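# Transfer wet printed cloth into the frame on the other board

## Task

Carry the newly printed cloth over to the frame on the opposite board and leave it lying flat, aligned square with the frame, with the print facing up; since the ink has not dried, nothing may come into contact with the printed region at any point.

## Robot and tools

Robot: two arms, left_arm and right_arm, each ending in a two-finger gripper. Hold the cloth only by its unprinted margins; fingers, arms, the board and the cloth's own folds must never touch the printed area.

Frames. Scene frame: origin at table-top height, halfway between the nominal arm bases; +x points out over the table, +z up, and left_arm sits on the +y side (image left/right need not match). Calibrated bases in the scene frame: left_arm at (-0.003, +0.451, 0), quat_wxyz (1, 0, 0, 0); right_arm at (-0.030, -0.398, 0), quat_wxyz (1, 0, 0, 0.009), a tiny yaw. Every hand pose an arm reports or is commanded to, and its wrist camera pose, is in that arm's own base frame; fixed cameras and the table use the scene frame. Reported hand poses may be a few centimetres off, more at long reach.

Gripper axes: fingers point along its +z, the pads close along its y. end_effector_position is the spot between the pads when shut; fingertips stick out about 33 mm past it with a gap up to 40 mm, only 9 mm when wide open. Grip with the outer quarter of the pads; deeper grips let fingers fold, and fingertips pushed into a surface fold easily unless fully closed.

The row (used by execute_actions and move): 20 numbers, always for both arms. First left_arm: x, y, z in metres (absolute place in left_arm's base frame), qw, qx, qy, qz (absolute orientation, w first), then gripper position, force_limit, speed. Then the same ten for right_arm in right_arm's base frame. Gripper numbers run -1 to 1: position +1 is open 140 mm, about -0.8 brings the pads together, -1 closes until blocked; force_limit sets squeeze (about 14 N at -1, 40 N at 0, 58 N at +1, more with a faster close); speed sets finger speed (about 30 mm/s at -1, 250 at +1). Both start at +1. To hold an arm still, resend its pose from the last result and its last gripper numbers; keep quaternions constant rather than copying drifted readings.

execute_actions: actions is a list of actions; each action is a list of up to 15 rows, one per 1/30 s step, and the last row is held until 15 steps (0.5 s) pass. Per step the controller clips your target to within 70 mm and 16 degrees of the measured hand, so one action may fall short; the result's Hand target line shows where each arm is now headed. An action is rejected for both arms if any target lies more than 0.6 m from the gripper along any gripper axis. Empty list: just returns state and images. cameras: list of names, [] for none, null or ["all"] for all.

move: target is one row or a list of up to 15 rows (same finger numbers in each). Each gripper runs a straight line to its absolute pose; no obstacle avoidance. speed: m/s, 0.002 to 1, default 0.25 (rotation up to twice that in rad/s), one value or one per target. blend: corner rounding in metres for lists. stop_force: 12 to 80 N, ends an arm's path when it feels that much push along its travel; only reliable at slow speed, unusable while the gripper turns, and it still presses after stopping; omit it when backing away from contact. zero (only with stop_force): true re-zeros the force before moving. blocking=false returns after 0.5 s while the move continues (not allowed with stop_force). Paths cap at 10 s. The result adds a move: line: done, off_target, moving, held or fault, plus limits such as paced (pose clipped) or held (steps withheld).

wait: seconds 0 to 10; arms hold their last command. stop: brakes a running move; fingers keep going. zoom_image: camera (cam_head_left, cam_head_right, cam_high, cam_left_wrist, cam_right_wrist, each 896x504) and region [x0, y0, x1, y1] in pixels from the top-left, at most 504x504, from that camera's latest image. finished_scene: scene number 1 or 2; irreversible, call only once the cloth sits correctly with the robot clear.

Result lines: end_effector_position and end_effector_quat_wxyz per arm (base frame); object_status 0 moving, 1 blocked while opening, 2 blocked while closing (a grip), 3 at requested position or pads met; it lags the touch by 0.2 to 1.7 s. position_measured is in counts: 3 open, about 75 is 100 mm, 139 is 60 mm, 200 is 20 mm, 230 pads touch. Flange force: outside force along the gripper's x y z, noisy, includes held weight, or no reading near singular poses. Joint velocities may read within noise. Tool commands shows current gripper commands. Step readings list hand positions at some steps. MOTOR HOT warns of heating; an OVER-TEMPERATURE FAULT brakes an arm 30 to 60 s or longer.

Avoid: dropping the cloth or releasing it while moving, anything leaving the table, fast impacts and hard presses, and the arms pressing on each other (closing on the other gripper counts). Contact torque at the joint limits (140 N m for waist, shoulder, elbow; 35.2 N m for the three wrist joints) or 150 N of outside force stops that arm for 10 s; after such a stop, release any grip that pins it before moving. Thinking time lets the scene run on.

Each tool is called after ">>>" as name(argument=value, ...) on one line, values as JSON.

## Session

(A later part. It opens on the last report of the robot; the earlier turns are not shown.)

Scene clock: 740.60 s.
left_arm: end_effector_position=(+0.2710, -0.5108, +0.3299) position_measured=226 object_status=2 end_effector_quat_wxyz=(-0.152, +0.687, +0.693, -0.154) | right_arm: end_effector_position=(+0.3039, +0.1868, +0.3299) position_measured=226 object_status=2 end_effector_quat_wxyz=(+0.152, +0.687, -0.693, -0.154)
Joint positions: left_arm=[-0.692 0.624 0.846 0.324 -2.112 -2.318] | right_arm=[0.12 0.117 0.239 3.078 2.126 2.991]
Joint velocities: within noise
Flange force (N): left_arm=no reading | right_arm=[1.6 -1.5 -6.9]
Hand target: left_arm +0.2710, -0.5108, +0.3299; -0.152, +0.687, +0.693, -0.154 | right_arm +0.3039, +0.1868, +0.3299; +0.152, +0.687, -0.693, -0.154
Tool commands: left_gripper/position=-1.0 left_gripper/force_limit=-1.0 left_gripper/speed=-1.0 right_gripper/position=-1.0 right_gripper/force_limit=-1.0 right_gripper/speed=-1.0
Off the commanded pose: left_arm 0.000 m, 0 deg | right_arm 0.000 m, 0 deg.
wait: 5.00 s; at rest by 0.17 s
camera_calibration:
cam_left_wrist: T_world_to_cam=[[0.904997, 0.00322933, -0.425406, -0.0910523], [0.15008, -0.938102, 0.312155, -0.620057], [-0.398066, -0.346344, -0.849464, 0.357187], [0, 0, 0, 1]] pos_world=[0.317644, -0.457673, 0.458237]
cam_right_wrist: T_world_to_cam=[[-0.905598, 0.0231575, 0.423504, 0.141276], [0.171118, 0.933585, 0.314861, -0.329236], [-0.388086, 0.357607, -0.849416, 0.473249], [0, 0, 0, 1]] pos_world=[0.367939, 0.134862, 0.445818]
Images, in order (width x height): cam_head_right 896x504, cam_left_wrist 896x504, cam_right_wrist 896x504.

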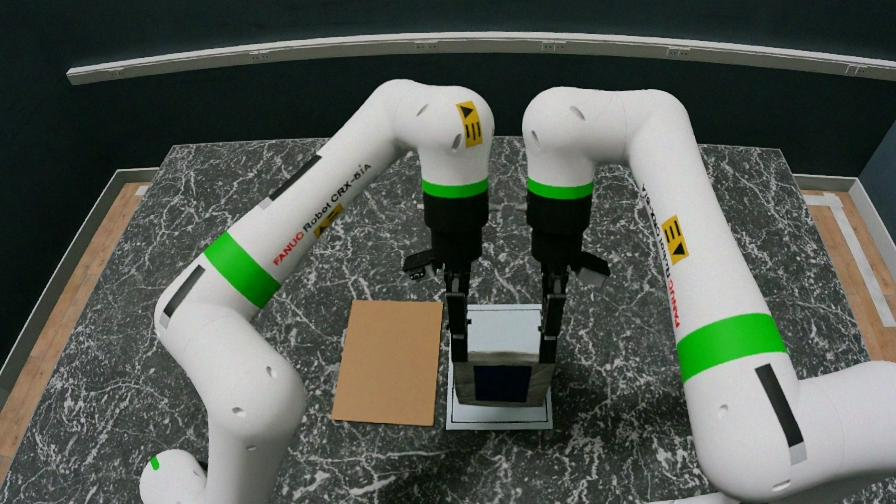

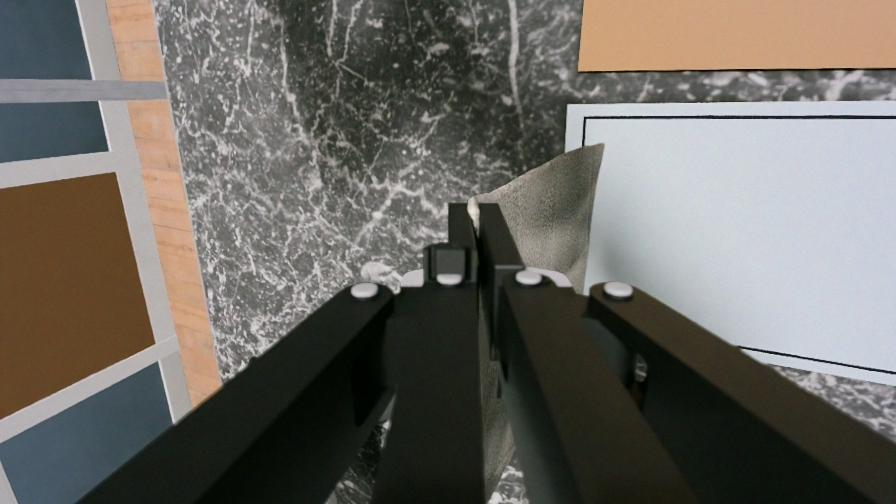

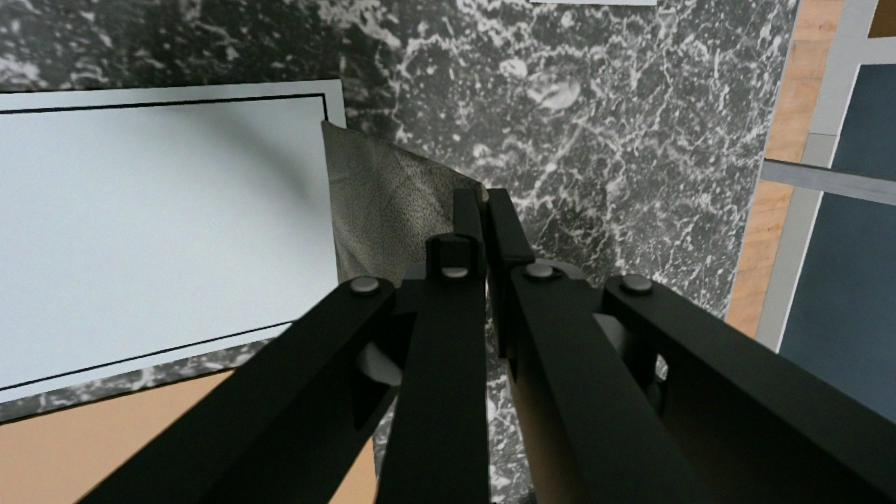

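>>> move(target=[0.2710, -0.5108, 0.3120, -0.15238, 0.68733, 0.69335, -0.15372, -1, -1, -1, 0.3039, 0.1868, 0.3120, 0.15238, 0.68733, -0.69335, -0.15372, -1, -1, -1], speed=0.01, cameras=[])

>>> wait(seconds=8, cameras=[])

>>> move(target=[[0.2710, -0.5108, 0.2779, -0.15238, 0.68733, 0.69335, -0.15372, -1, -1, -1, 0.3039, 0.1868, 0.2779, 0.15238, 0.68733, -0.69335, -0.15372, -1, -1, -1],[0.3280, -0.5097, 0.2349, -0.15238, 0.68733, 0.69335, -0.15372, -1, -1, -1, 0.3609, 0.1872, 0.2349, 0.15238, 0.68733, -0.69335, -0.15372, -1, -1, -1]], speed=0.06, blend=[0.015, 0], cameras=["cam_head_right", "cam_left_wrist", "cam_right_wrist"])

>>> zoom_image(camera="cam_head_right", region=[420, 290, 580, 450])

>>> zoom_image(camera="cam_left_wrist", region=[460, 90, 600, 230])

>>> zoom_image(camera="cam_right_wrist", region=[340, 80, 470, 210])

Scene clock: 790.30 s.
left_arm: end_effector_position=(+0.2710, -0.5108, +0.3120) position_measured=226 object_status=2 end_effector_quat_wxyz=(-0.152, +0.687, +0.693, -0.154) | right_arm: end_effector_position=(+0.3039, +0.1868, +0.3120) position_measured=226 object_status=2 end_effector_quat_wxyz=(+0.152, +0.687, -0.693, -0.154)
Joint positions: left_arm=[-0.691 0.604 0.774 0.314 -2.063 -2.337] | right_arm=[0.12 0.111 0.192 3.079 2.084 2.994]
Joint velocities: within noise
Flange force (N): left_arm=[6.8 -3.1 1.3] | right_arm=[1.8 -1.6 -6.4]
Hand target: left_arm +0.2710, -0.5108, +0.3120; -0.152, +0.687, +0.693, -0.154 | right_arm +0.3039, +0.1868, +0.3120; +0.152, +0.687, -0.693, -0.154
Off the commanded pose: left_arm 0.000 m, 0 deg | right_arm 0.000 m, 0 deg.
move: done
No camera images: "cameras" was empty.

Scene clock: 798.30 s.
left_arm: end_effector_position=(+0.2710, -0.5108, +0.3120) position_measured=226 object_status=2 end_effector_quat_wxyz=(-0.152, +0.687, +0.693, -0.154) | right_arm: end_effector_position=(+0.3039, +0.1868, +0.3120) position_measured=226 object_status=2 end_effector_quat_wxyz=(+0.152, +0.687, -0.693, -0.154)
Joint positions: left_arm=[-0.691 0.604 0.774 0.314 -2.063 -2.337] | right_arm=[0.12 0.111 0.192 3.079 2.084 2.994]
Joint velocities: within noise
Flange force (N): left_arm=[6.8 -3.1 0.8] | right_arm=[2.4 -1.3 -6.6]
Hand target: left_arm +0.2710, -0.5108, +0.3120; -0.152, +0.687, +0.693, -0.154 | right_arm +0.3039, +0.1868, +0.3120; +0.152, +0.687, -0.693, -0.154
Tool commands: left_gripper/position=-1.0 left_gripper/force_limit=-1.0 left_gripper/speed=-1.0 right_gripper/position=-1.0 right_gripper/force_limit=-1.0 right_gripper/speed=-1.0
Off the commanded pose: left_arm 0.000 m, 0 deg | right_arm 0.000 m, 0 deg.
wait: 8.00 s; at rest by 0.17 s
No camera images: "cameras" was empty.

Scene clock: 800.33 s.
left_arm: end_effector_position=(+0.3281, -0.5097, +0.2349) position_measured=226 object_status=2 end_effector_quat_wxyz=(-0.152, +0.687, +0.693, -0.154) | right_arm: end_effector_position=(+0.3609, +0.1872, +0.2349) position_measured=226 object_status=2 end_effector_quat_wxyz=(+0.152, +0.687, -0.693, -0.154)
Joint positions: left_arm=[-0.635 0.684 0.73 0.278 -1.959 -2.436] | right_arm=[0.108 0.244 0.171 3.089 1.931 3.018]
Joint velocities: within noise
Flange force (N): left_arm=[6.0 -3.8 -0.1] | right_arm=[1.6 -1.7 -5.9]
Hand target: left_arm +0.3280, -0.5097, +0.2349; -0.152, +0.687, +0.693, -0.154 | right_arm +0.3609, +0.1872, +0.2349; +0.152, +0.687, -0.693, -0.154
Off the commanded pose: left_arm 0.000 m, 0 deg | right_arm 0.000 m, 0 deg.
move: done
camera_calibration:
cam_left_wrist: T_world_to_cam=[[0.90502, 0.00334457, -0.425356, -0.183071], [0.150204, -0.938064, 0.31221, -0.597849], [-0.397967, -0.346446, -0.849469, 0.299426], [0, 0, 0, 1]] pos_world=[0.374644, -0.456473, 0.363137]
cam_right_wrist: T_world_to_cam=[[-0.905592, 0.0231977, 0.423515, 0.233109], [0.17112, 0.933617, 0.314764, -0.30933], [-0.388099, 0.35752, -0.849446, 0.414596], [0, 0, 0, 1]] pos_world=[0.424939, 0.135161, 0.350818]
Images, in order (width x height): cam_head_right 896x504, cam_left_wrist 896x504, cam_right_wrist 896x504.

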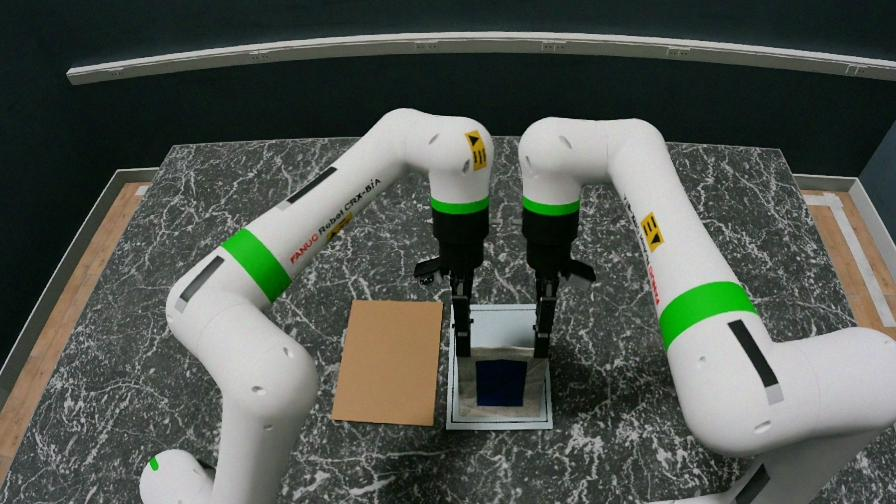

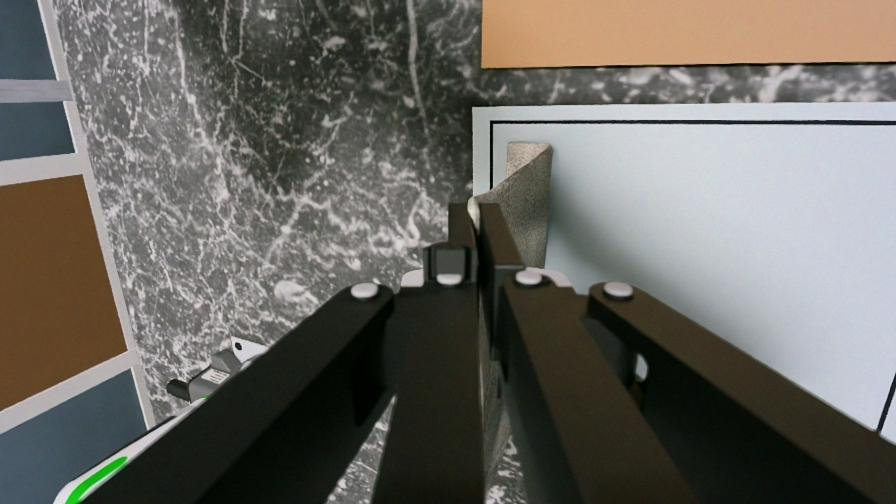

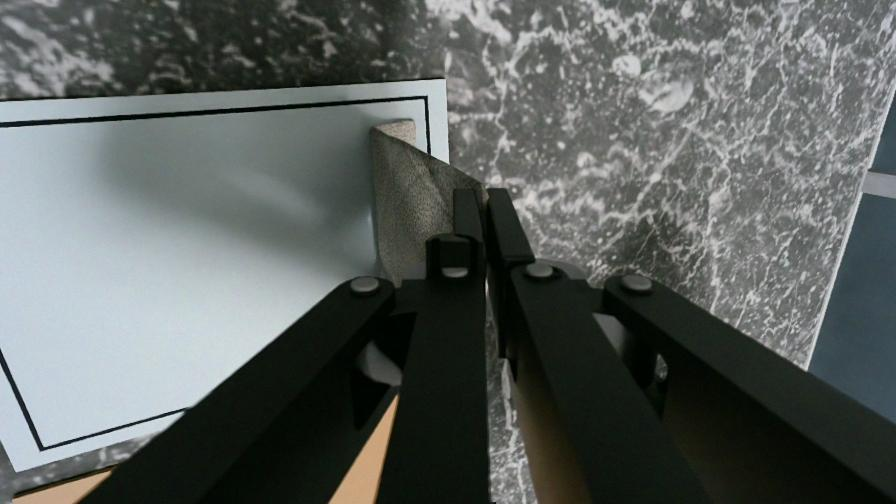

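Scaled by 3.150 from the camera's 896x504 image, which has a finer 1280x720 frame.

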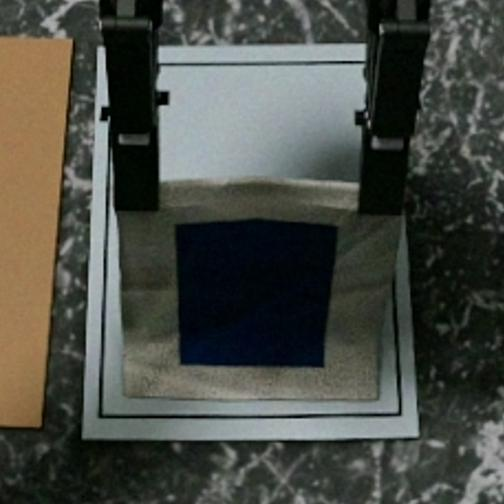

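Scaled by 3.600 from the camera's 896x504 image, which has a finer 1280x720 frame.

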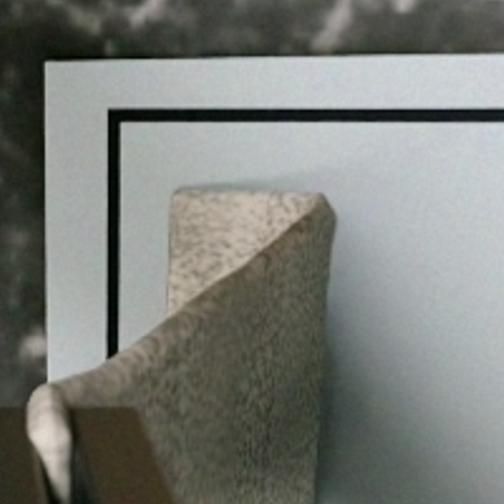

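Scaled by 3.877 from the camera's 896x504 image, which has a finer 1280x720 frame.

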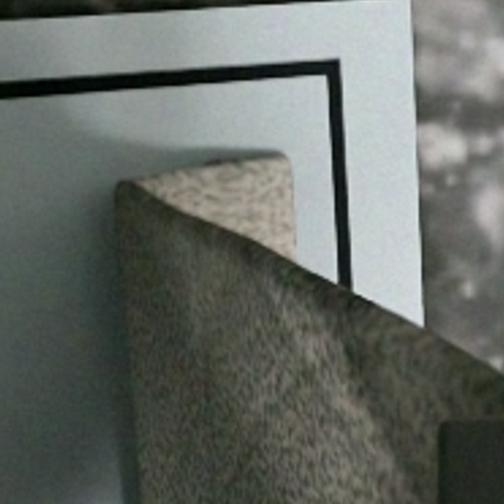

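>>> move(target=[[0.3160, -0.5100, 0.2799, -0.15238, 0.68733, 0.69335, -0.15372, -1, -1, -1, 0.3489, 0.1872, 0.2799, 0.15238, 0.68733, -0.69335, -0.15372, -1, -1, -1],[0.2710, -0.5108, 0.3299, -0.15238, 0.68733, 0.69335, -0.15372, -1, -1, -1, 0.3039, 0.1868, 0.3299, 0.15238, 0.68733, -0.69335, -0.15372, -1, -1, -1],[0.2310, -0.5117, 0.3299, -0.15238, 0.68733, 0.69335, -0.15372, -1, -1, -1, 0.2639, 0.1864, 0.3299, 0.15238, 0.68733, -0.69335, -0.15372, -1, -1, -1]], speed=[0.06, 0.06, 0.03], blend=[0.01, 0.01, 0], cameras=[])

>>> wait(seconds=5, cameras=[])

>>> move(target=[0.2310, -0.5117, 0.2800, -0.15238, 0.68733, 0.69335, -0.15372, -1, -1, -1, 0.2639, 0.1864, 0.2800, 0.15238, 0.68733, -0.69335, -0.15372, -1, -1, -1], speed=0.015, cameras=["cam_head_right", "cam_left_wrist", "cam_right_wrist", "cam_high"])

>>> zoom_image(camera="cam_right_wrist", region=[280, 80, 500, 300])

>>> zoom_image(camera="cam_head_right", region=[420, 340, 580, 460])

Scene clock: 836.40 s.
left_arm: end_effector_position=(+0.2310, -0.5117, +0.3299) position_measured=226 object_status=2 end_effector_quat_wxyz=(-0.152, +0.687, +0.693, -0.154) | right_arm: end_effector_position=(+0.2639, +0.1864, +0.3299) position_measured=226 object_status=2 end_effector_quat_wxyz=(+0.152, +0.687, -0.693, -0.154)
Joint positions: left_arm=[-0.734 0.535 0.708 0.328 -2.052 -2.291] | right_arm=[0.13 0.022 0.137 3.073 2.117 2.98]
Joint velocities: within noise
Flange force (N): left_arm=[5.7 -2.4 -0.3] | right_arm=[2.0 -1.0 -6.8]
Hand target: left_arm +0.2310, -0.5117, +0.3299; -0.152, +0.687, +0.693, -0.154 | right_arm +0.2639, +0.1864, +0.3299; +0.152, +0.687, -0.693, -0.154
Off the commanded pose: left_arm 0.000 m, 0 deg | right_arm 0.000 m, 0 deg.
move: done
No camera images: "cameras" was empty.

Scene clock: 841.40 s.
left_arm: end_effector_position=(+0.2310, -0.5117, +0.3299) position_measured=226 object_status=2 end_effector_quat_wxyz=(-0.152, +0.687, +0.693, -0.154) | right_arm: end_effector_position=(+0.2639, +0.1864, +0.3299) position_measured=226 object_status=2 end_effector_quat_wxyz=(+0.152, +0.687, -0.693, -0.154)
Joint positions: left_arm=[-0.734 0.535 0.708 0.328 -2.052 -2.291] | right_arm=[0.13 0.022 0.137 3.073 2.117 2.98]
Joint velocities: within noise
Flange force (N): left_arm=[6.6 -2.4 0.6] | right_arm=[2.5 -0.9 -6.5]
Hand target: left_arm +0.2310, -0.5117, +0.3299; -0.152, +0.687, +0.693, -0.154 | right_arm +0.2639, +0.1864, +0.3299; +0.152, +0.687, -0.693, -0.154
Tool commands: left_gripper/position=-1.0 left_gripper/force_limit=-1.0 left_gripper/speed=-1.0 right_gripper/position=-1.0 right_gripper/force_limit=-1.0 right_gripper/speed=-1.0
Off the commanded pose: left_arm 0.000 m, 0 deg | right_arm 0.000 m, 0 deg.
wait: 5.00 s; at rest by 0.17 s
No camera images: "cameras" was empty.

Scene clock: 844.93 s.
left_arm: end_effector_position=(+0.2310, -0.5117, +0.2800) position_measured=226 object_status=2 end_effector_quat_wxyz=(-0.152, +0.687, +0.693, -0.154) | right_arm: end_effector_position=(+0.2639, +0.1864, +0.2800) position_measured=226 object_status=2 end_effector_quat_wxyz=(+0.152, +0.687, -0.693, -0.154)
Joint positions: left_arm=[-0.733 0.502 0.547 0.31 -1.93 -2.336] | right_arm=[0.13 0.012 0.012 3.077 2.002 2.989]
Joint velocities: within noise
Flange force (N): left_arm=[5.1 -1.8 -0.3] | right_arm=[2.2 -1.0 -5.5]
Hand target: left_arm +0.2310, -0.5117, +0.2800; -0.152, +0.687, +0.693, -0.154 | right_arm +0.2639, +0.1864, +0.2800; +0.152, +0.687, -0.693, -0.154
Off the commanded pose: left_arm 0.000 m, 0 deg | right_arm 0.000 m, 0 deg.
move: done
camera_calibration:
cam_left_wrist: T_world_to_cam=[[0.904997, 0.00322933, -0.425406, -0.0760776], [0.15008, -0.938102, 0.312155, -0.599228], [-0.398066, -0.346344, -0.849464, 0.298599], [0, 0, 0, 1]] pos_world=[0.277644, -0.458473, 0.408337]
cam_right_wrist: T_world_to_cam=[[-0.905592, 0.0231977, 0.423515, 0.126185], [0.17112, 0.933617, 0.314764, -0.30618], [-0.388099, 0.35752, -0.849446, 0.415546], [0, 0, 0, 1]] pos_world=[0.327939, 0.134361, 0.395918]
Images, in order (width x height): cam_head_right 896x504, cam_high 896x504, cam_left_wrist 896x504, cam_right_wrist 896x504.

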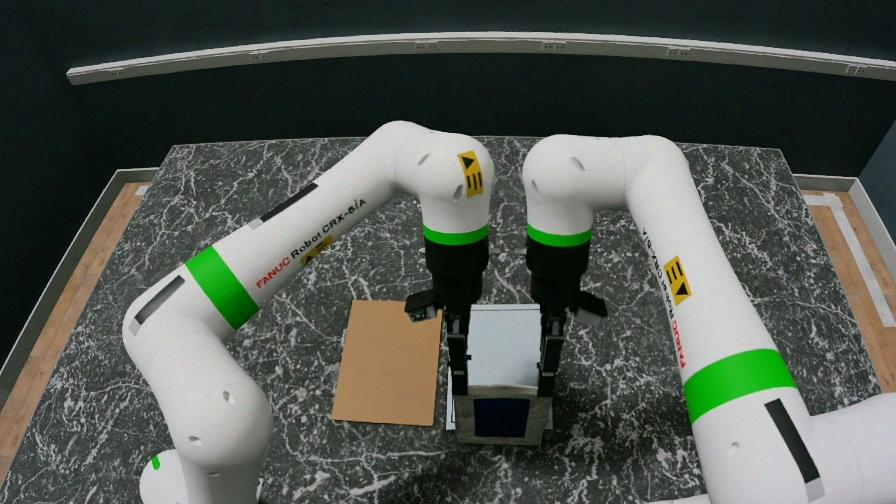

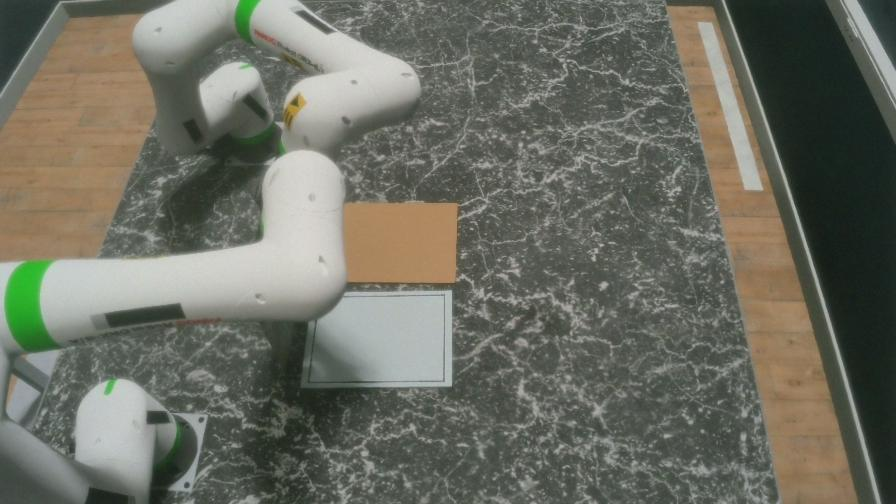

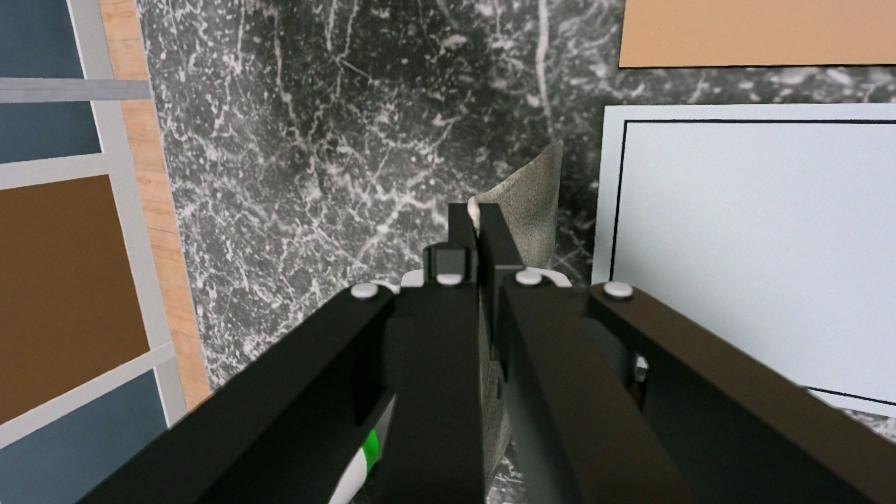

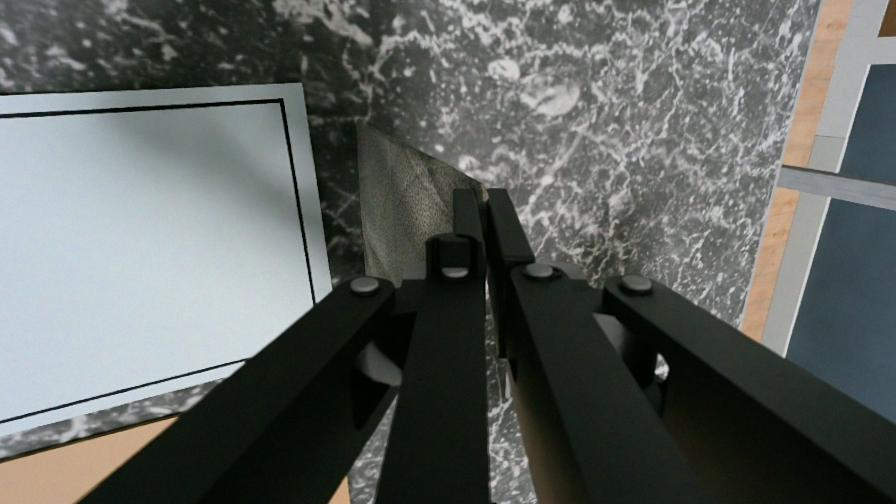

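Scaled by 2.291 from the camera's 896x504 image, which has a finer 1280x720 frame.

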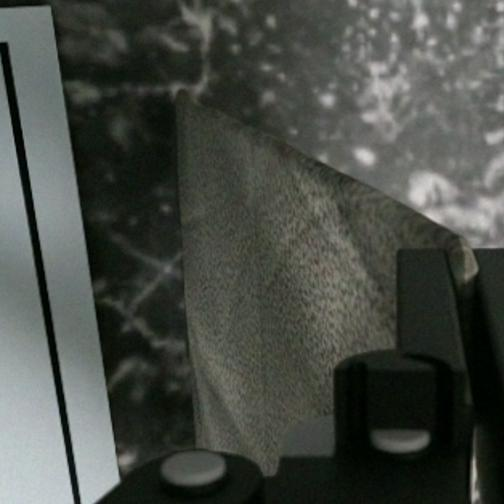

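Scaled by 3.150 from the camera's 896x504 image, which has a finer 1280x720 frame.

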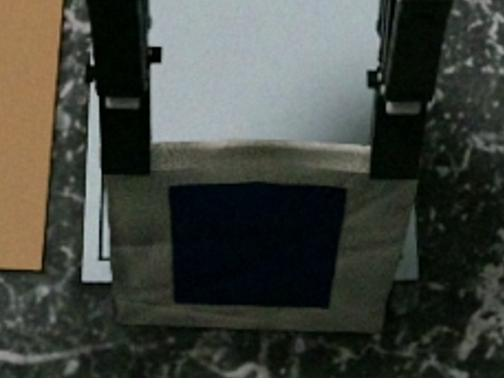

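>>> move(target=[0.2810, -0.5108, 0.2800, -0.15238, 0.68733, 0.69335, -0.15372, -1, -1, -1, 0.3139, 0.1868, 0.2800, 0.15238, 0.68733, -0.69335, -0.15372, -1, -1, -1], speed=0.03, cameras=["cam_head_right", "cam_left_wrist", "cam_right_wrist"])

>>> zoom_image(camera="cam_right_wrist", region=[280, 80, 500, 300])

>>> zoom_image(camera="cam_head_right", region=[420, 340, 580, 460])

Scene clock: 865.50 s.
left_arm: end_effector_position=(+0.2810, -0.5108, +0.2800) position_measured=226 object_status=2 end_effector_quat_wxyz=(-0.152, +0.687, +0.693, -0.154) | right_arm: end_effector_position=(+0.3139, +0.1868, +0.2800) position_measured=226 object_status=2 end_effector_quat_wxyz=(+0.152, +0.687, -0.693, -0.154)
Joint positions: left_arm=[-0.681 0.601 0.698 0.3 -1.996 -2.373] | right_arm=[0.117 0.13 0.139 3.083 2.013 3.002]
Joint velocities: within noise
Flange force (N): left_arm=[6.1 -2.8 -0.2] | right_arm=[1.6 -1.8 -6.8]
Hand target: left_arm +0.2810, -0.5108, +0.2800; -0.152, +0.687, +0.693, -0.154 | right_arm +0.3139, +0.1868, +0.2800; +0.152, +0.687, -0.693, -0.154
Off the commanded pose: left_arm 0.000 m, 0 deg | right_arm 0.000 m, 0 deg.
move: done
camera_calibration:
cam_left_wrist: T_world_to_cam=[[0.904984, 0.00331461, -0.425433, -0.121276], [0.150162, -0.938102, 0.312117, -0.605898], [-0.398065, -0.346344, -0.849464, 0.318813], [0, 0, 0, 1]] pos_world=[0.327644, -0.457573, 0.408337]
cam_right_wrist: T_world_to_cam=[[-0.905591, 0.0231957, 0.423517, 0.171452], [0.171156, 0.933584, 0.314844, -0.315243], [-0.388086, 0.357607, -0.849415, 0.434744], [0, 0, 0, 1]] pos_world=[0.377939, 0.134862, 0.395918]
Images, in order (width x height): cam_head_right 896x504, cam_left_wrist 896x504, cam_right_wrist 896x504.

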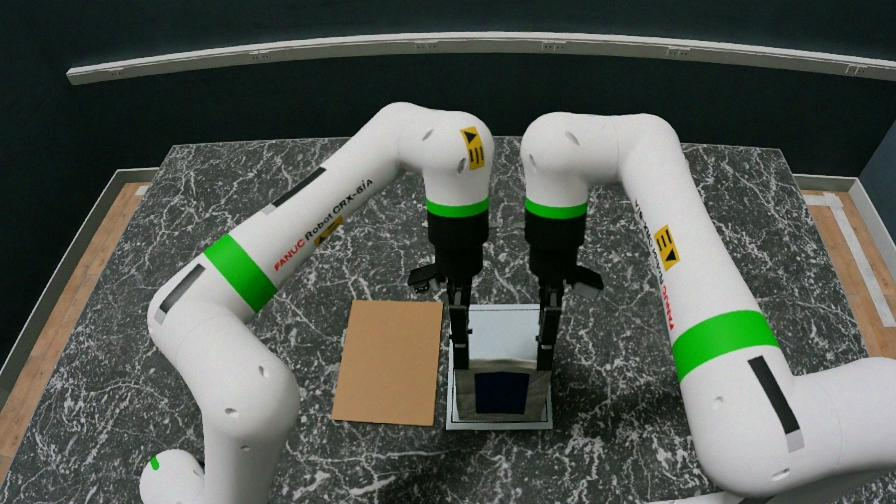

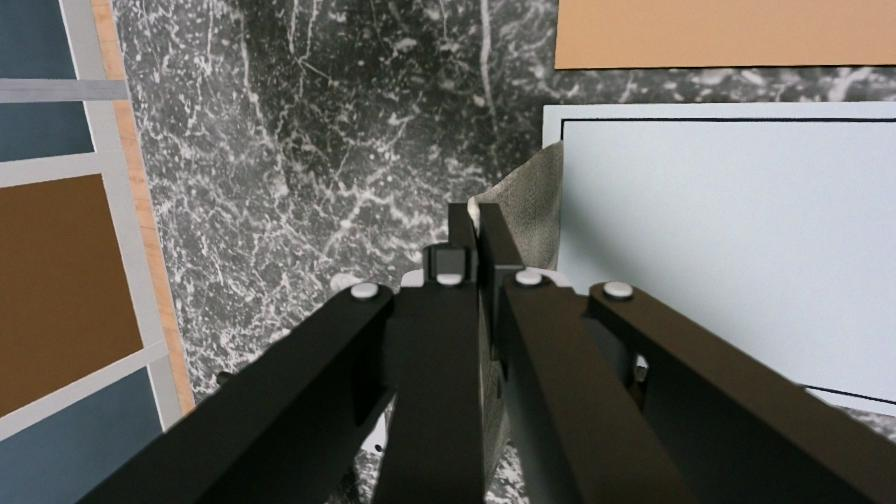

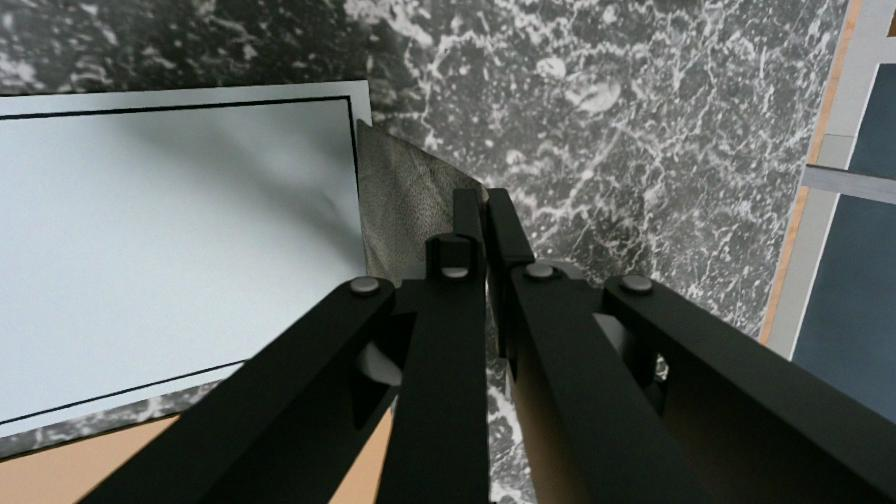

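Scaled by 2.291 from the camera's 896x504 image, which has a finer 1280x720 frame.

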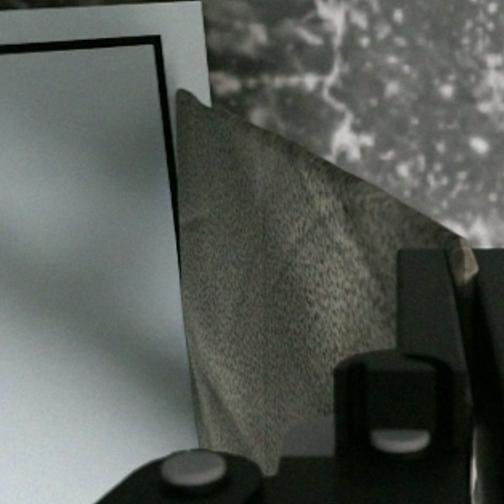

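Scaled by 3.150 from the camera's 896x504 image, which has a finer 1280x720 frame.

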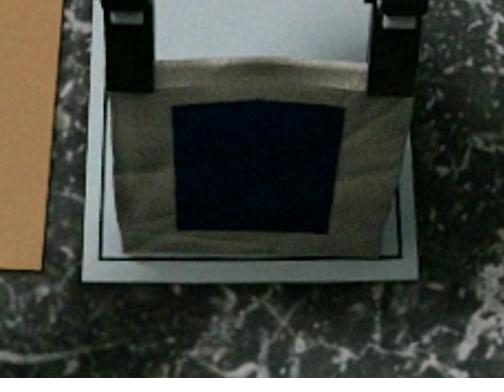

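>>> move(target=[[0.2960, -0.5103, 0.2679, -0.15238, 0.68733, 0.69335, -0.15372, -1, -1, -1, 0.3289, 0.1870, 0.2679, 0.15238, 0.68733, -0.69335, -0.15372, -1, -1, -1],[0.3280, -0.5097, 0.2349, -0.15238, 0.68733, 0.69335, -0.15372, -1, -1, -1, 0.3609, 0.1872, 0.2349, 0.15238, 0.68733, -0.69335, -0.15372, -1, -1, -1]], speed=0.03, blend=[0.008, 0], cameras=["cam_head_right", "cam_left_wrist", "cam_right_wrist"])

>>> zoom_image(camera="cam_head_right", region=[420, 290, 580, 450])

>>> zoom_image(camera="cam_right_wrist", region=[340, 80, 470, 210])

>>> zoom_image(camera="cam_left_wrist", region=[460, 90, 600, 230])

Scene clock: 884.27 s.
left_arm: end_effector_position=(+0.3280, -0.5097, +0.2349) position_measured=226 object_status=2 end_effector_quat_wxyz=(-0.152, +0.687, +0.693, -0.154) | right_arm: end_effector_position=(+0.3609, +0.1872, +0.2349) position_measured=226 object_status=2 end_effector_quat_wxyz=(+0.152, +0.687, -0.693, -0.154)
Joint positions: left_arm=[-0.635 0.684 0.73 0.278 -1.959 -2.436] | right_arm=[0.108 0.244 0.171 3.089 1.931 3.018]
Joint velocities: within noise
Flange force (N): left_arm=[6.2 -3.7 0.0] | right_arm=[1.4 -1.0 -5.8]
Hand target: left_arm +0.3280, -0.5097, +0.2349; -0.152, +0.687, +0.693, -0.154 | right_arm +0.3609, +0.1872, +0.2349; +0.152, +0.687, -0.693, -0.154
Off the commanded pose: left_arm 0.000 m, 0 deg | right_arm 0.000 m, 0 deg.
move: done
camera_calibration:
cam_left_wrist: T_world_to_cam=[[0.904991, 0.00326949, -0.425419, -0.183072], [0.150119, -0.938102, 0.312137, -0.597808], [-0.398066, -0.346344, -0.849464, 0.299508], [0, 0, 0, 1]] pos_world=[0.374644, -0.456473, 0.363137]
cam_right_wrist: T_world_to_cam=[[-0.905592, 0.0231977, 0.423515, 0.233109], [0.17112, 0.933617, 0.314764, -0.30933], [-0.388099, 0.35752, -0.849446, 0.414596], [0, 0, 0, 1]] pos_world=[0.424939, 0.135161, 0.350818]
Images, in order (width x height): cam_head_right 896x504, cam_left_wrist 896x504, cam_right_wrist 896x504.

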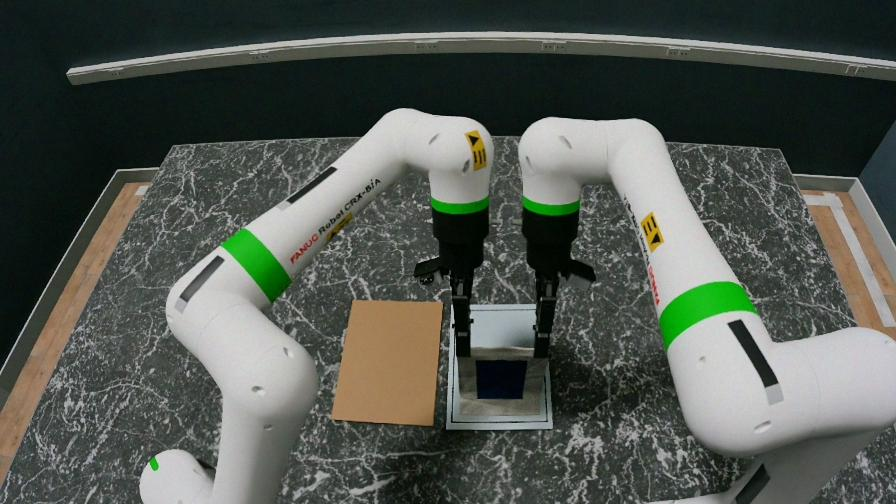

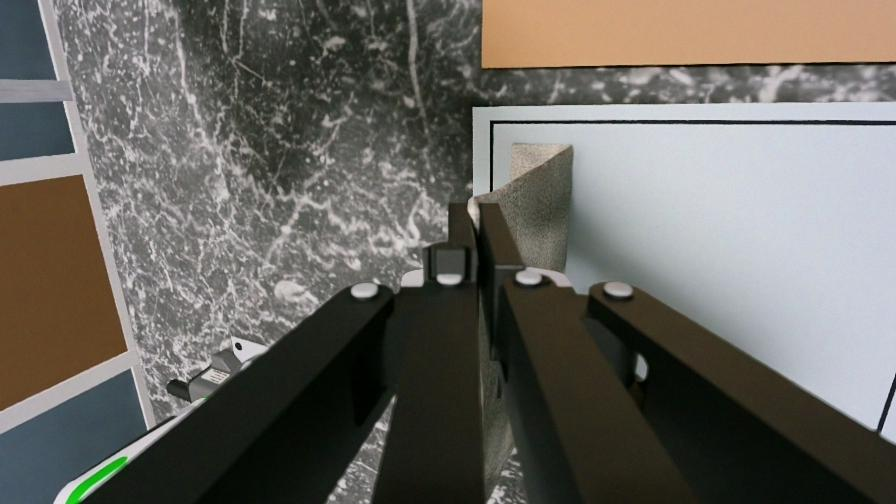

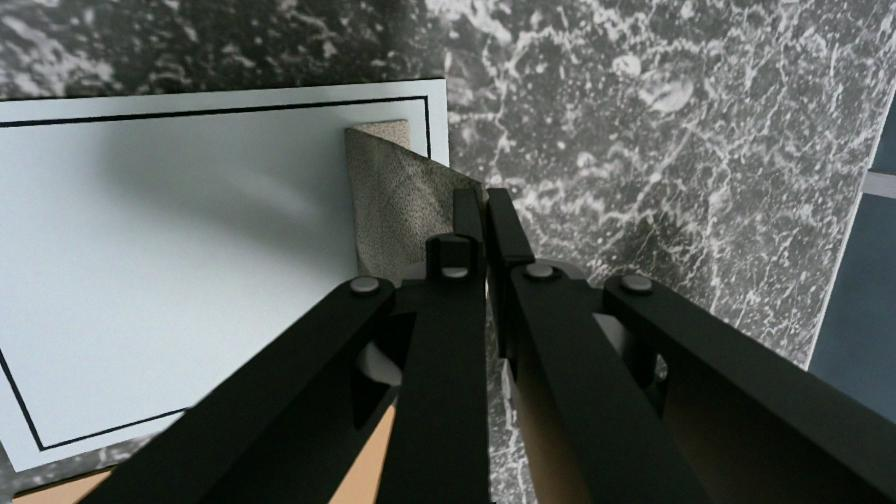

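Scaled by 3.150 from the camera's 896x504 image, which has a finer 1280x720 frame.

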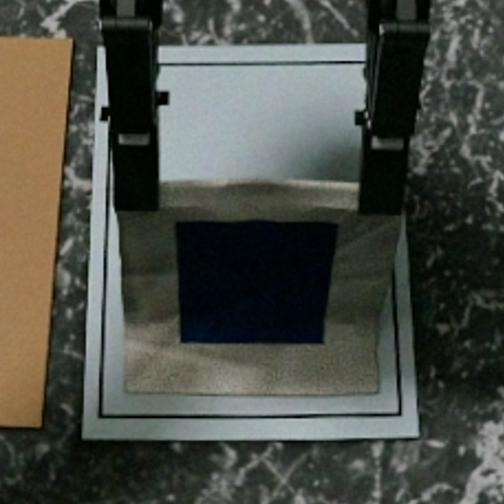

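Scaled by 3.877 from the camera's 896x504 image, which has a finer 1280x720 frame.

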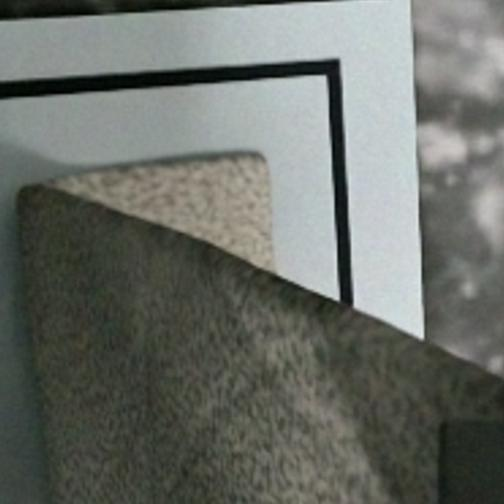

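Scaled by 3.600 from the camera's 896x504 image, which has a finer 1280x720 frame.

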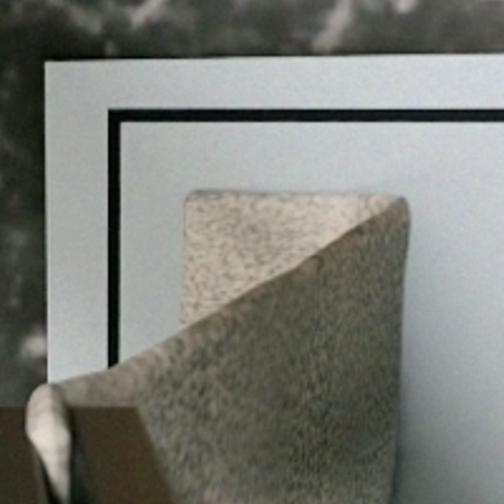

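>>> move(target=[[0.3970, -0.5080, 0.1799, -0.15238, 0.68733, 0.69335, -0.15372, -1, -1, -1, 0.4299, 0.1877, 0.1799, 0.15238, 0.68733, -0.69335, -0.15372, -1, -1, -1],[0.4515, -0.5060, 0.1206, -0.13433, 0.69108, 0.69714, -0.13551, -1, -1, -1, 0.4844, 0.1885, 0.1206, 0.13433, 0.69108, -0.69714, -0.13551, -1, -1, -1]], speed=0.06, blend=[0.02, 0], cameras=["cam_head_right", "cam_right_wrist"])

>>> zoom_image(camera="cam_head_right", region=[420, 290, 580, 450])

Scene clock: 914.43 s.
left_arm: end_effector_position=(+0.4515, -0.5060, +0.1206) position_measured=226 object_status=2 end_effector_quat_wxyz=(-0.134, +0.691, +0.697, -0.135) | right_arm: end_effector_position=(+0.4844, +0.1885, +0.1206) position_measured=226 object_status=2 end_effector_quat_wxyz=(+0.134, +0.691, -0.697, -0.135)
Joint positions: left_arm=[-0.547 0.944 0.941 0.21 -1.892 -2.552] | right_arm=[0.092 0.541 0.329 3.103 1.742 3.042]
Joint velocities: within noise
Flange force (N): left_arm=no reading | right_arm=[0.9 -2.0 -5.4]
Hand target: left_arm +0.4515, -0.5060, +0.1206; -0.134, +0.691, +0.697, -0.136 | right_arm +0.4844, +0.1885, +0.1206; +0.134, +0.691, -0.697, -0.136
Off the commanded pose: left_arm 0.000 m, 0 deg | right_arm 0.000 m, 0 deg.
move: done
camera_calibration:
cam_right_wrist: T_world_to_cam=[[-0.926516, 0.0234428, 0.375525, 0.40921], [0.154483, 0.933755, 0.322856, -0.288691], [-0.34308, 0.357144, -0.86876, 0.345555], [0, 0, 0, 1]] pos_world=[0.54229, 0.136561, 0.239741]
Images, in order (width x height): cam_head_right 896x504, cam_right_wrist 896x504.

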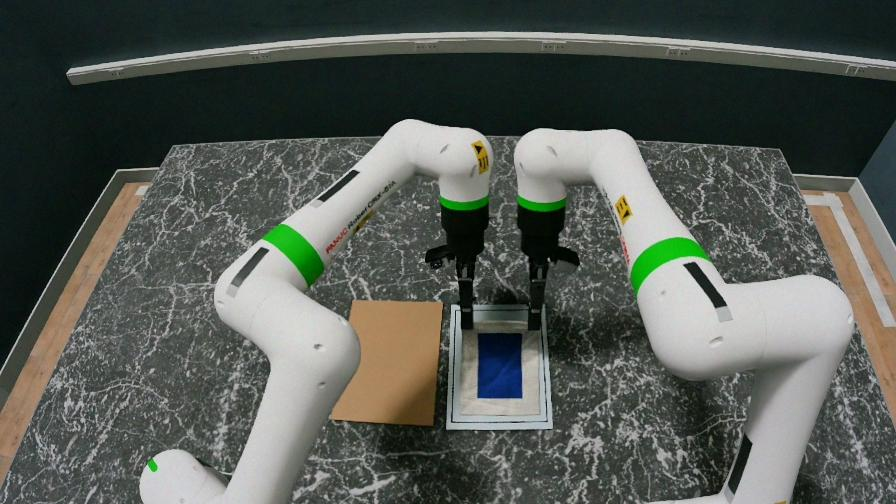

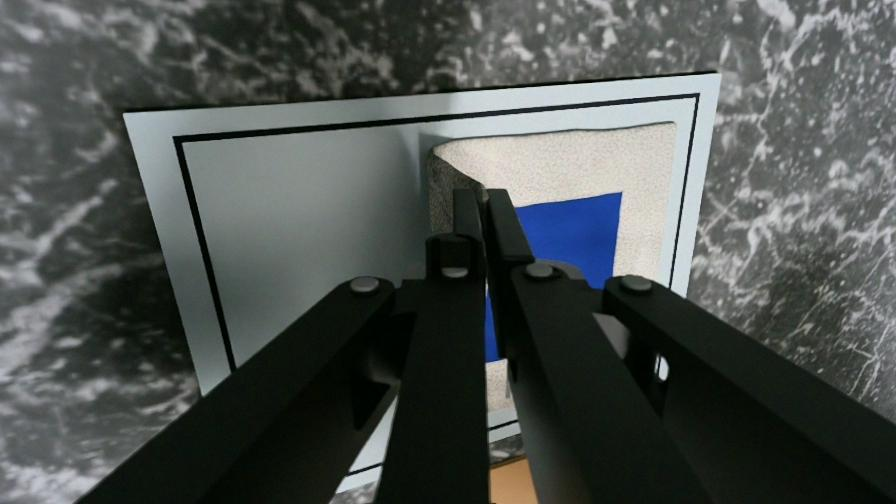

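Scaled by 3.150 from the camera's 896x504 image, which has a finer 1280x720 frame.

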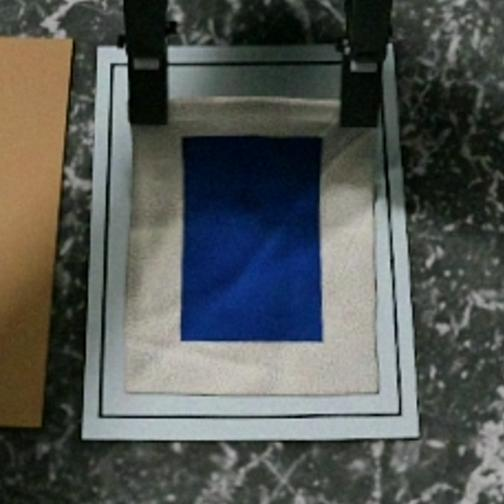

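>>> move(target=[[0.4918, -0.5040, 0.0697, -0.09798, 0.69718, 0.70328, -0.09884, -1, -1, -1, 0.5247, 0.1895, 0.0697, 0.09798, 0.69718, -0.70328, -0.09884, -1, -1, -1],[0.5128, -0.5029, 0.0437, -0.04911, 0.7023, 0.70846, -0.04955, -1, -1, -1, 0.5457, 0.1902, 0.0437, 0.04911, 0.7023, -0.70846, -0.04955, -1, -1, -1]], speed=0.05, blend=[0.01, 0], cameras=["cam_head_right", "cam_left_wrist", "cam_right_wrist"])

>>> zoom_image(camera="cam_head_right", region=[420, 290, 580, 450])

>>> zoom_image(camera="cam_head_left", region=[430, 290, 590, 450])

Scene clock: 934.70 s.
left_arm: end_effector_position=(+0.5128, -0.5029, +0.0437) position_measured=226 object_status=2 end_effector_quat_wxyz=(-0.049, +0.702, +0.708, -0.050) | right_arm: end_effector_position=(+0.5457, +0.1902, +0.0437) position_measured=226 object_status=2 end_effector_quat_wxyz=(+0.049, +0.702, -0.708, -0.050)
Joint positions: left_arm=[-0.556 0.879 0.74 0.075 -1.55 -2.582] | right_arm=[0.099 0.525 0.182 3.126 1.366 3.038]
Joint velocities: within noise
Flange force (N): left_arm=[5.3 -4.6 -2.4] | right_arm=[0.8 -3.3 -4.3]
Hand target: left_arm +0.5128, -0.5029, +0.0437; -0.049, +0.702, +0.708, -0.050 | right_arm +0.5457, +0.1902, +0.0437; +0.049, +0.702, -0.708, -0.050
Off the commanded pose: left_arm 0.000 m, 0 deg | right_arm 0.000 m, 0 deg.
move: done
camera_calibration:
cam_left_wrist: T_world_to_cam=[[0.989829, 0.00396181, -0.14221, -0.48716], [0.0526117, -0.938939, 0.340037, -0.511224], [-0.132179, -0.34406, -0.929597, 0.0813737], [0, 0, 0, 1]] pos_world=[0.519857, -0.450081, 0.1802]
cam_right_wrist: T_world_to_cam=[[-0.989844, 0.023903, 0.140132, 0.53958], [0.0719405, 0.934443, 0.34877, -0.23117], [-0.122609, 0.355309, -0.926673, 0.181695], [0, 0, 0, 1]] pos_world=[0.573008, 0.138559, 0.173385]
Images, in order (width x height): cam_head_right 896x504, cam_left_wrist 896x504, cam_right_wrist 896x504.

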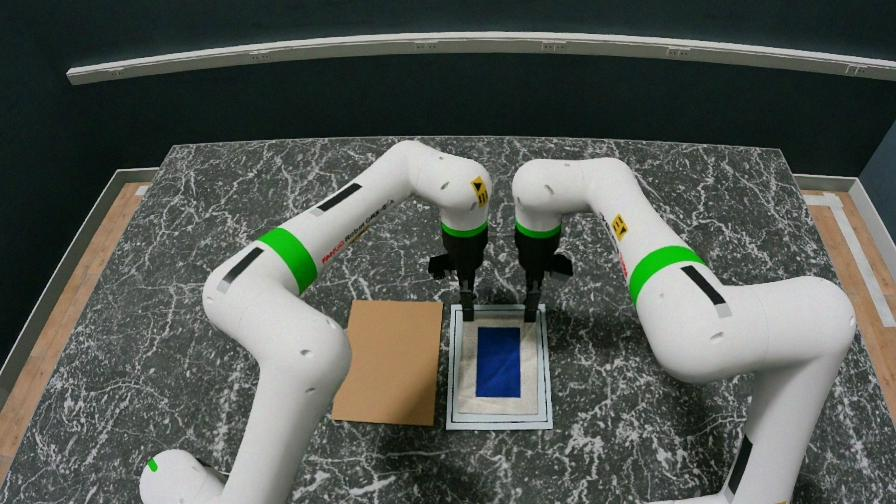

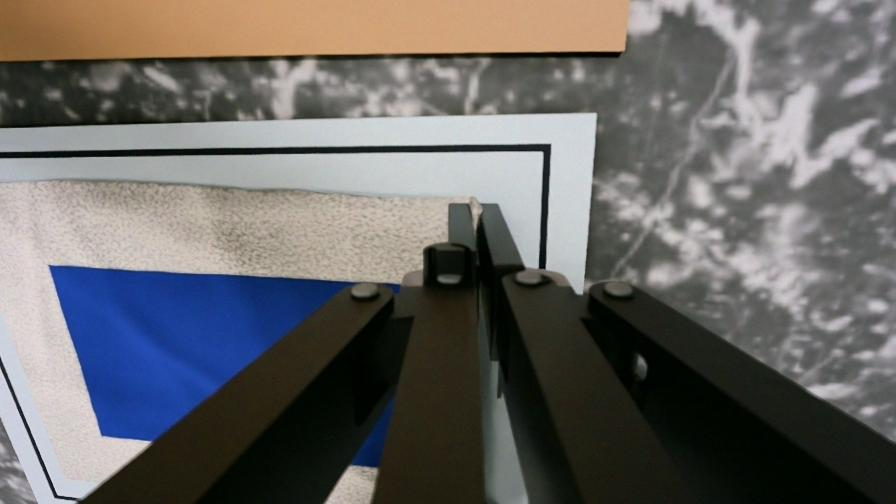

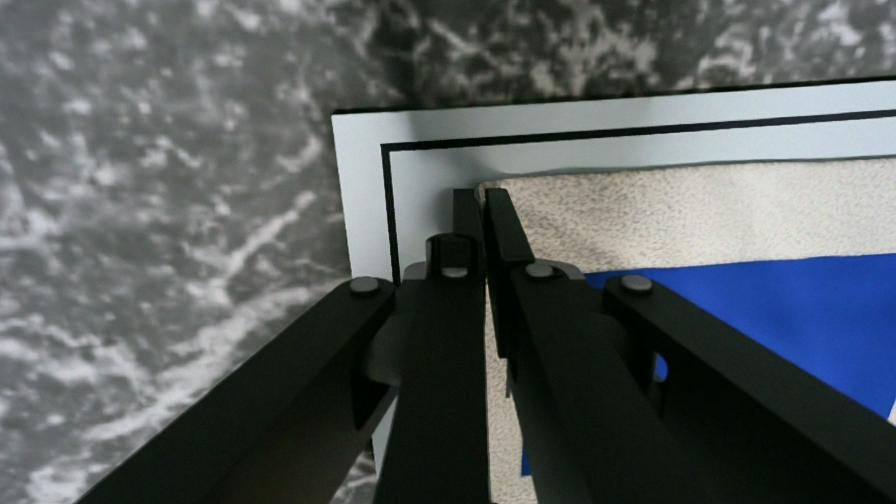

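Scaled by 3.150 from the camera's 896x504 image, which has a finer 1280x720 frame.

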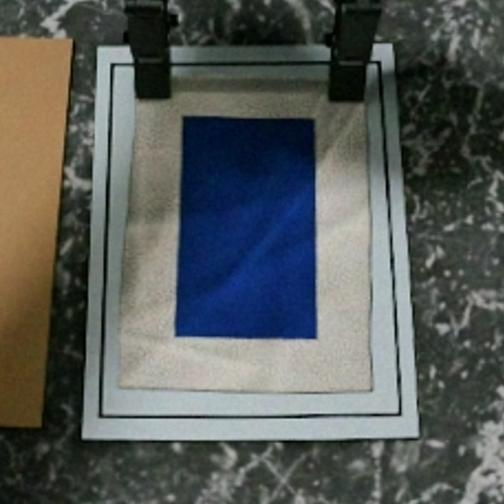

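This scene's latest camera images include none from cam_head_left. They are from: cam_head_right, cam_left_wrist, cam_right_wrist. cam_head_left's image comes with the result of a call that names it in "cameras".


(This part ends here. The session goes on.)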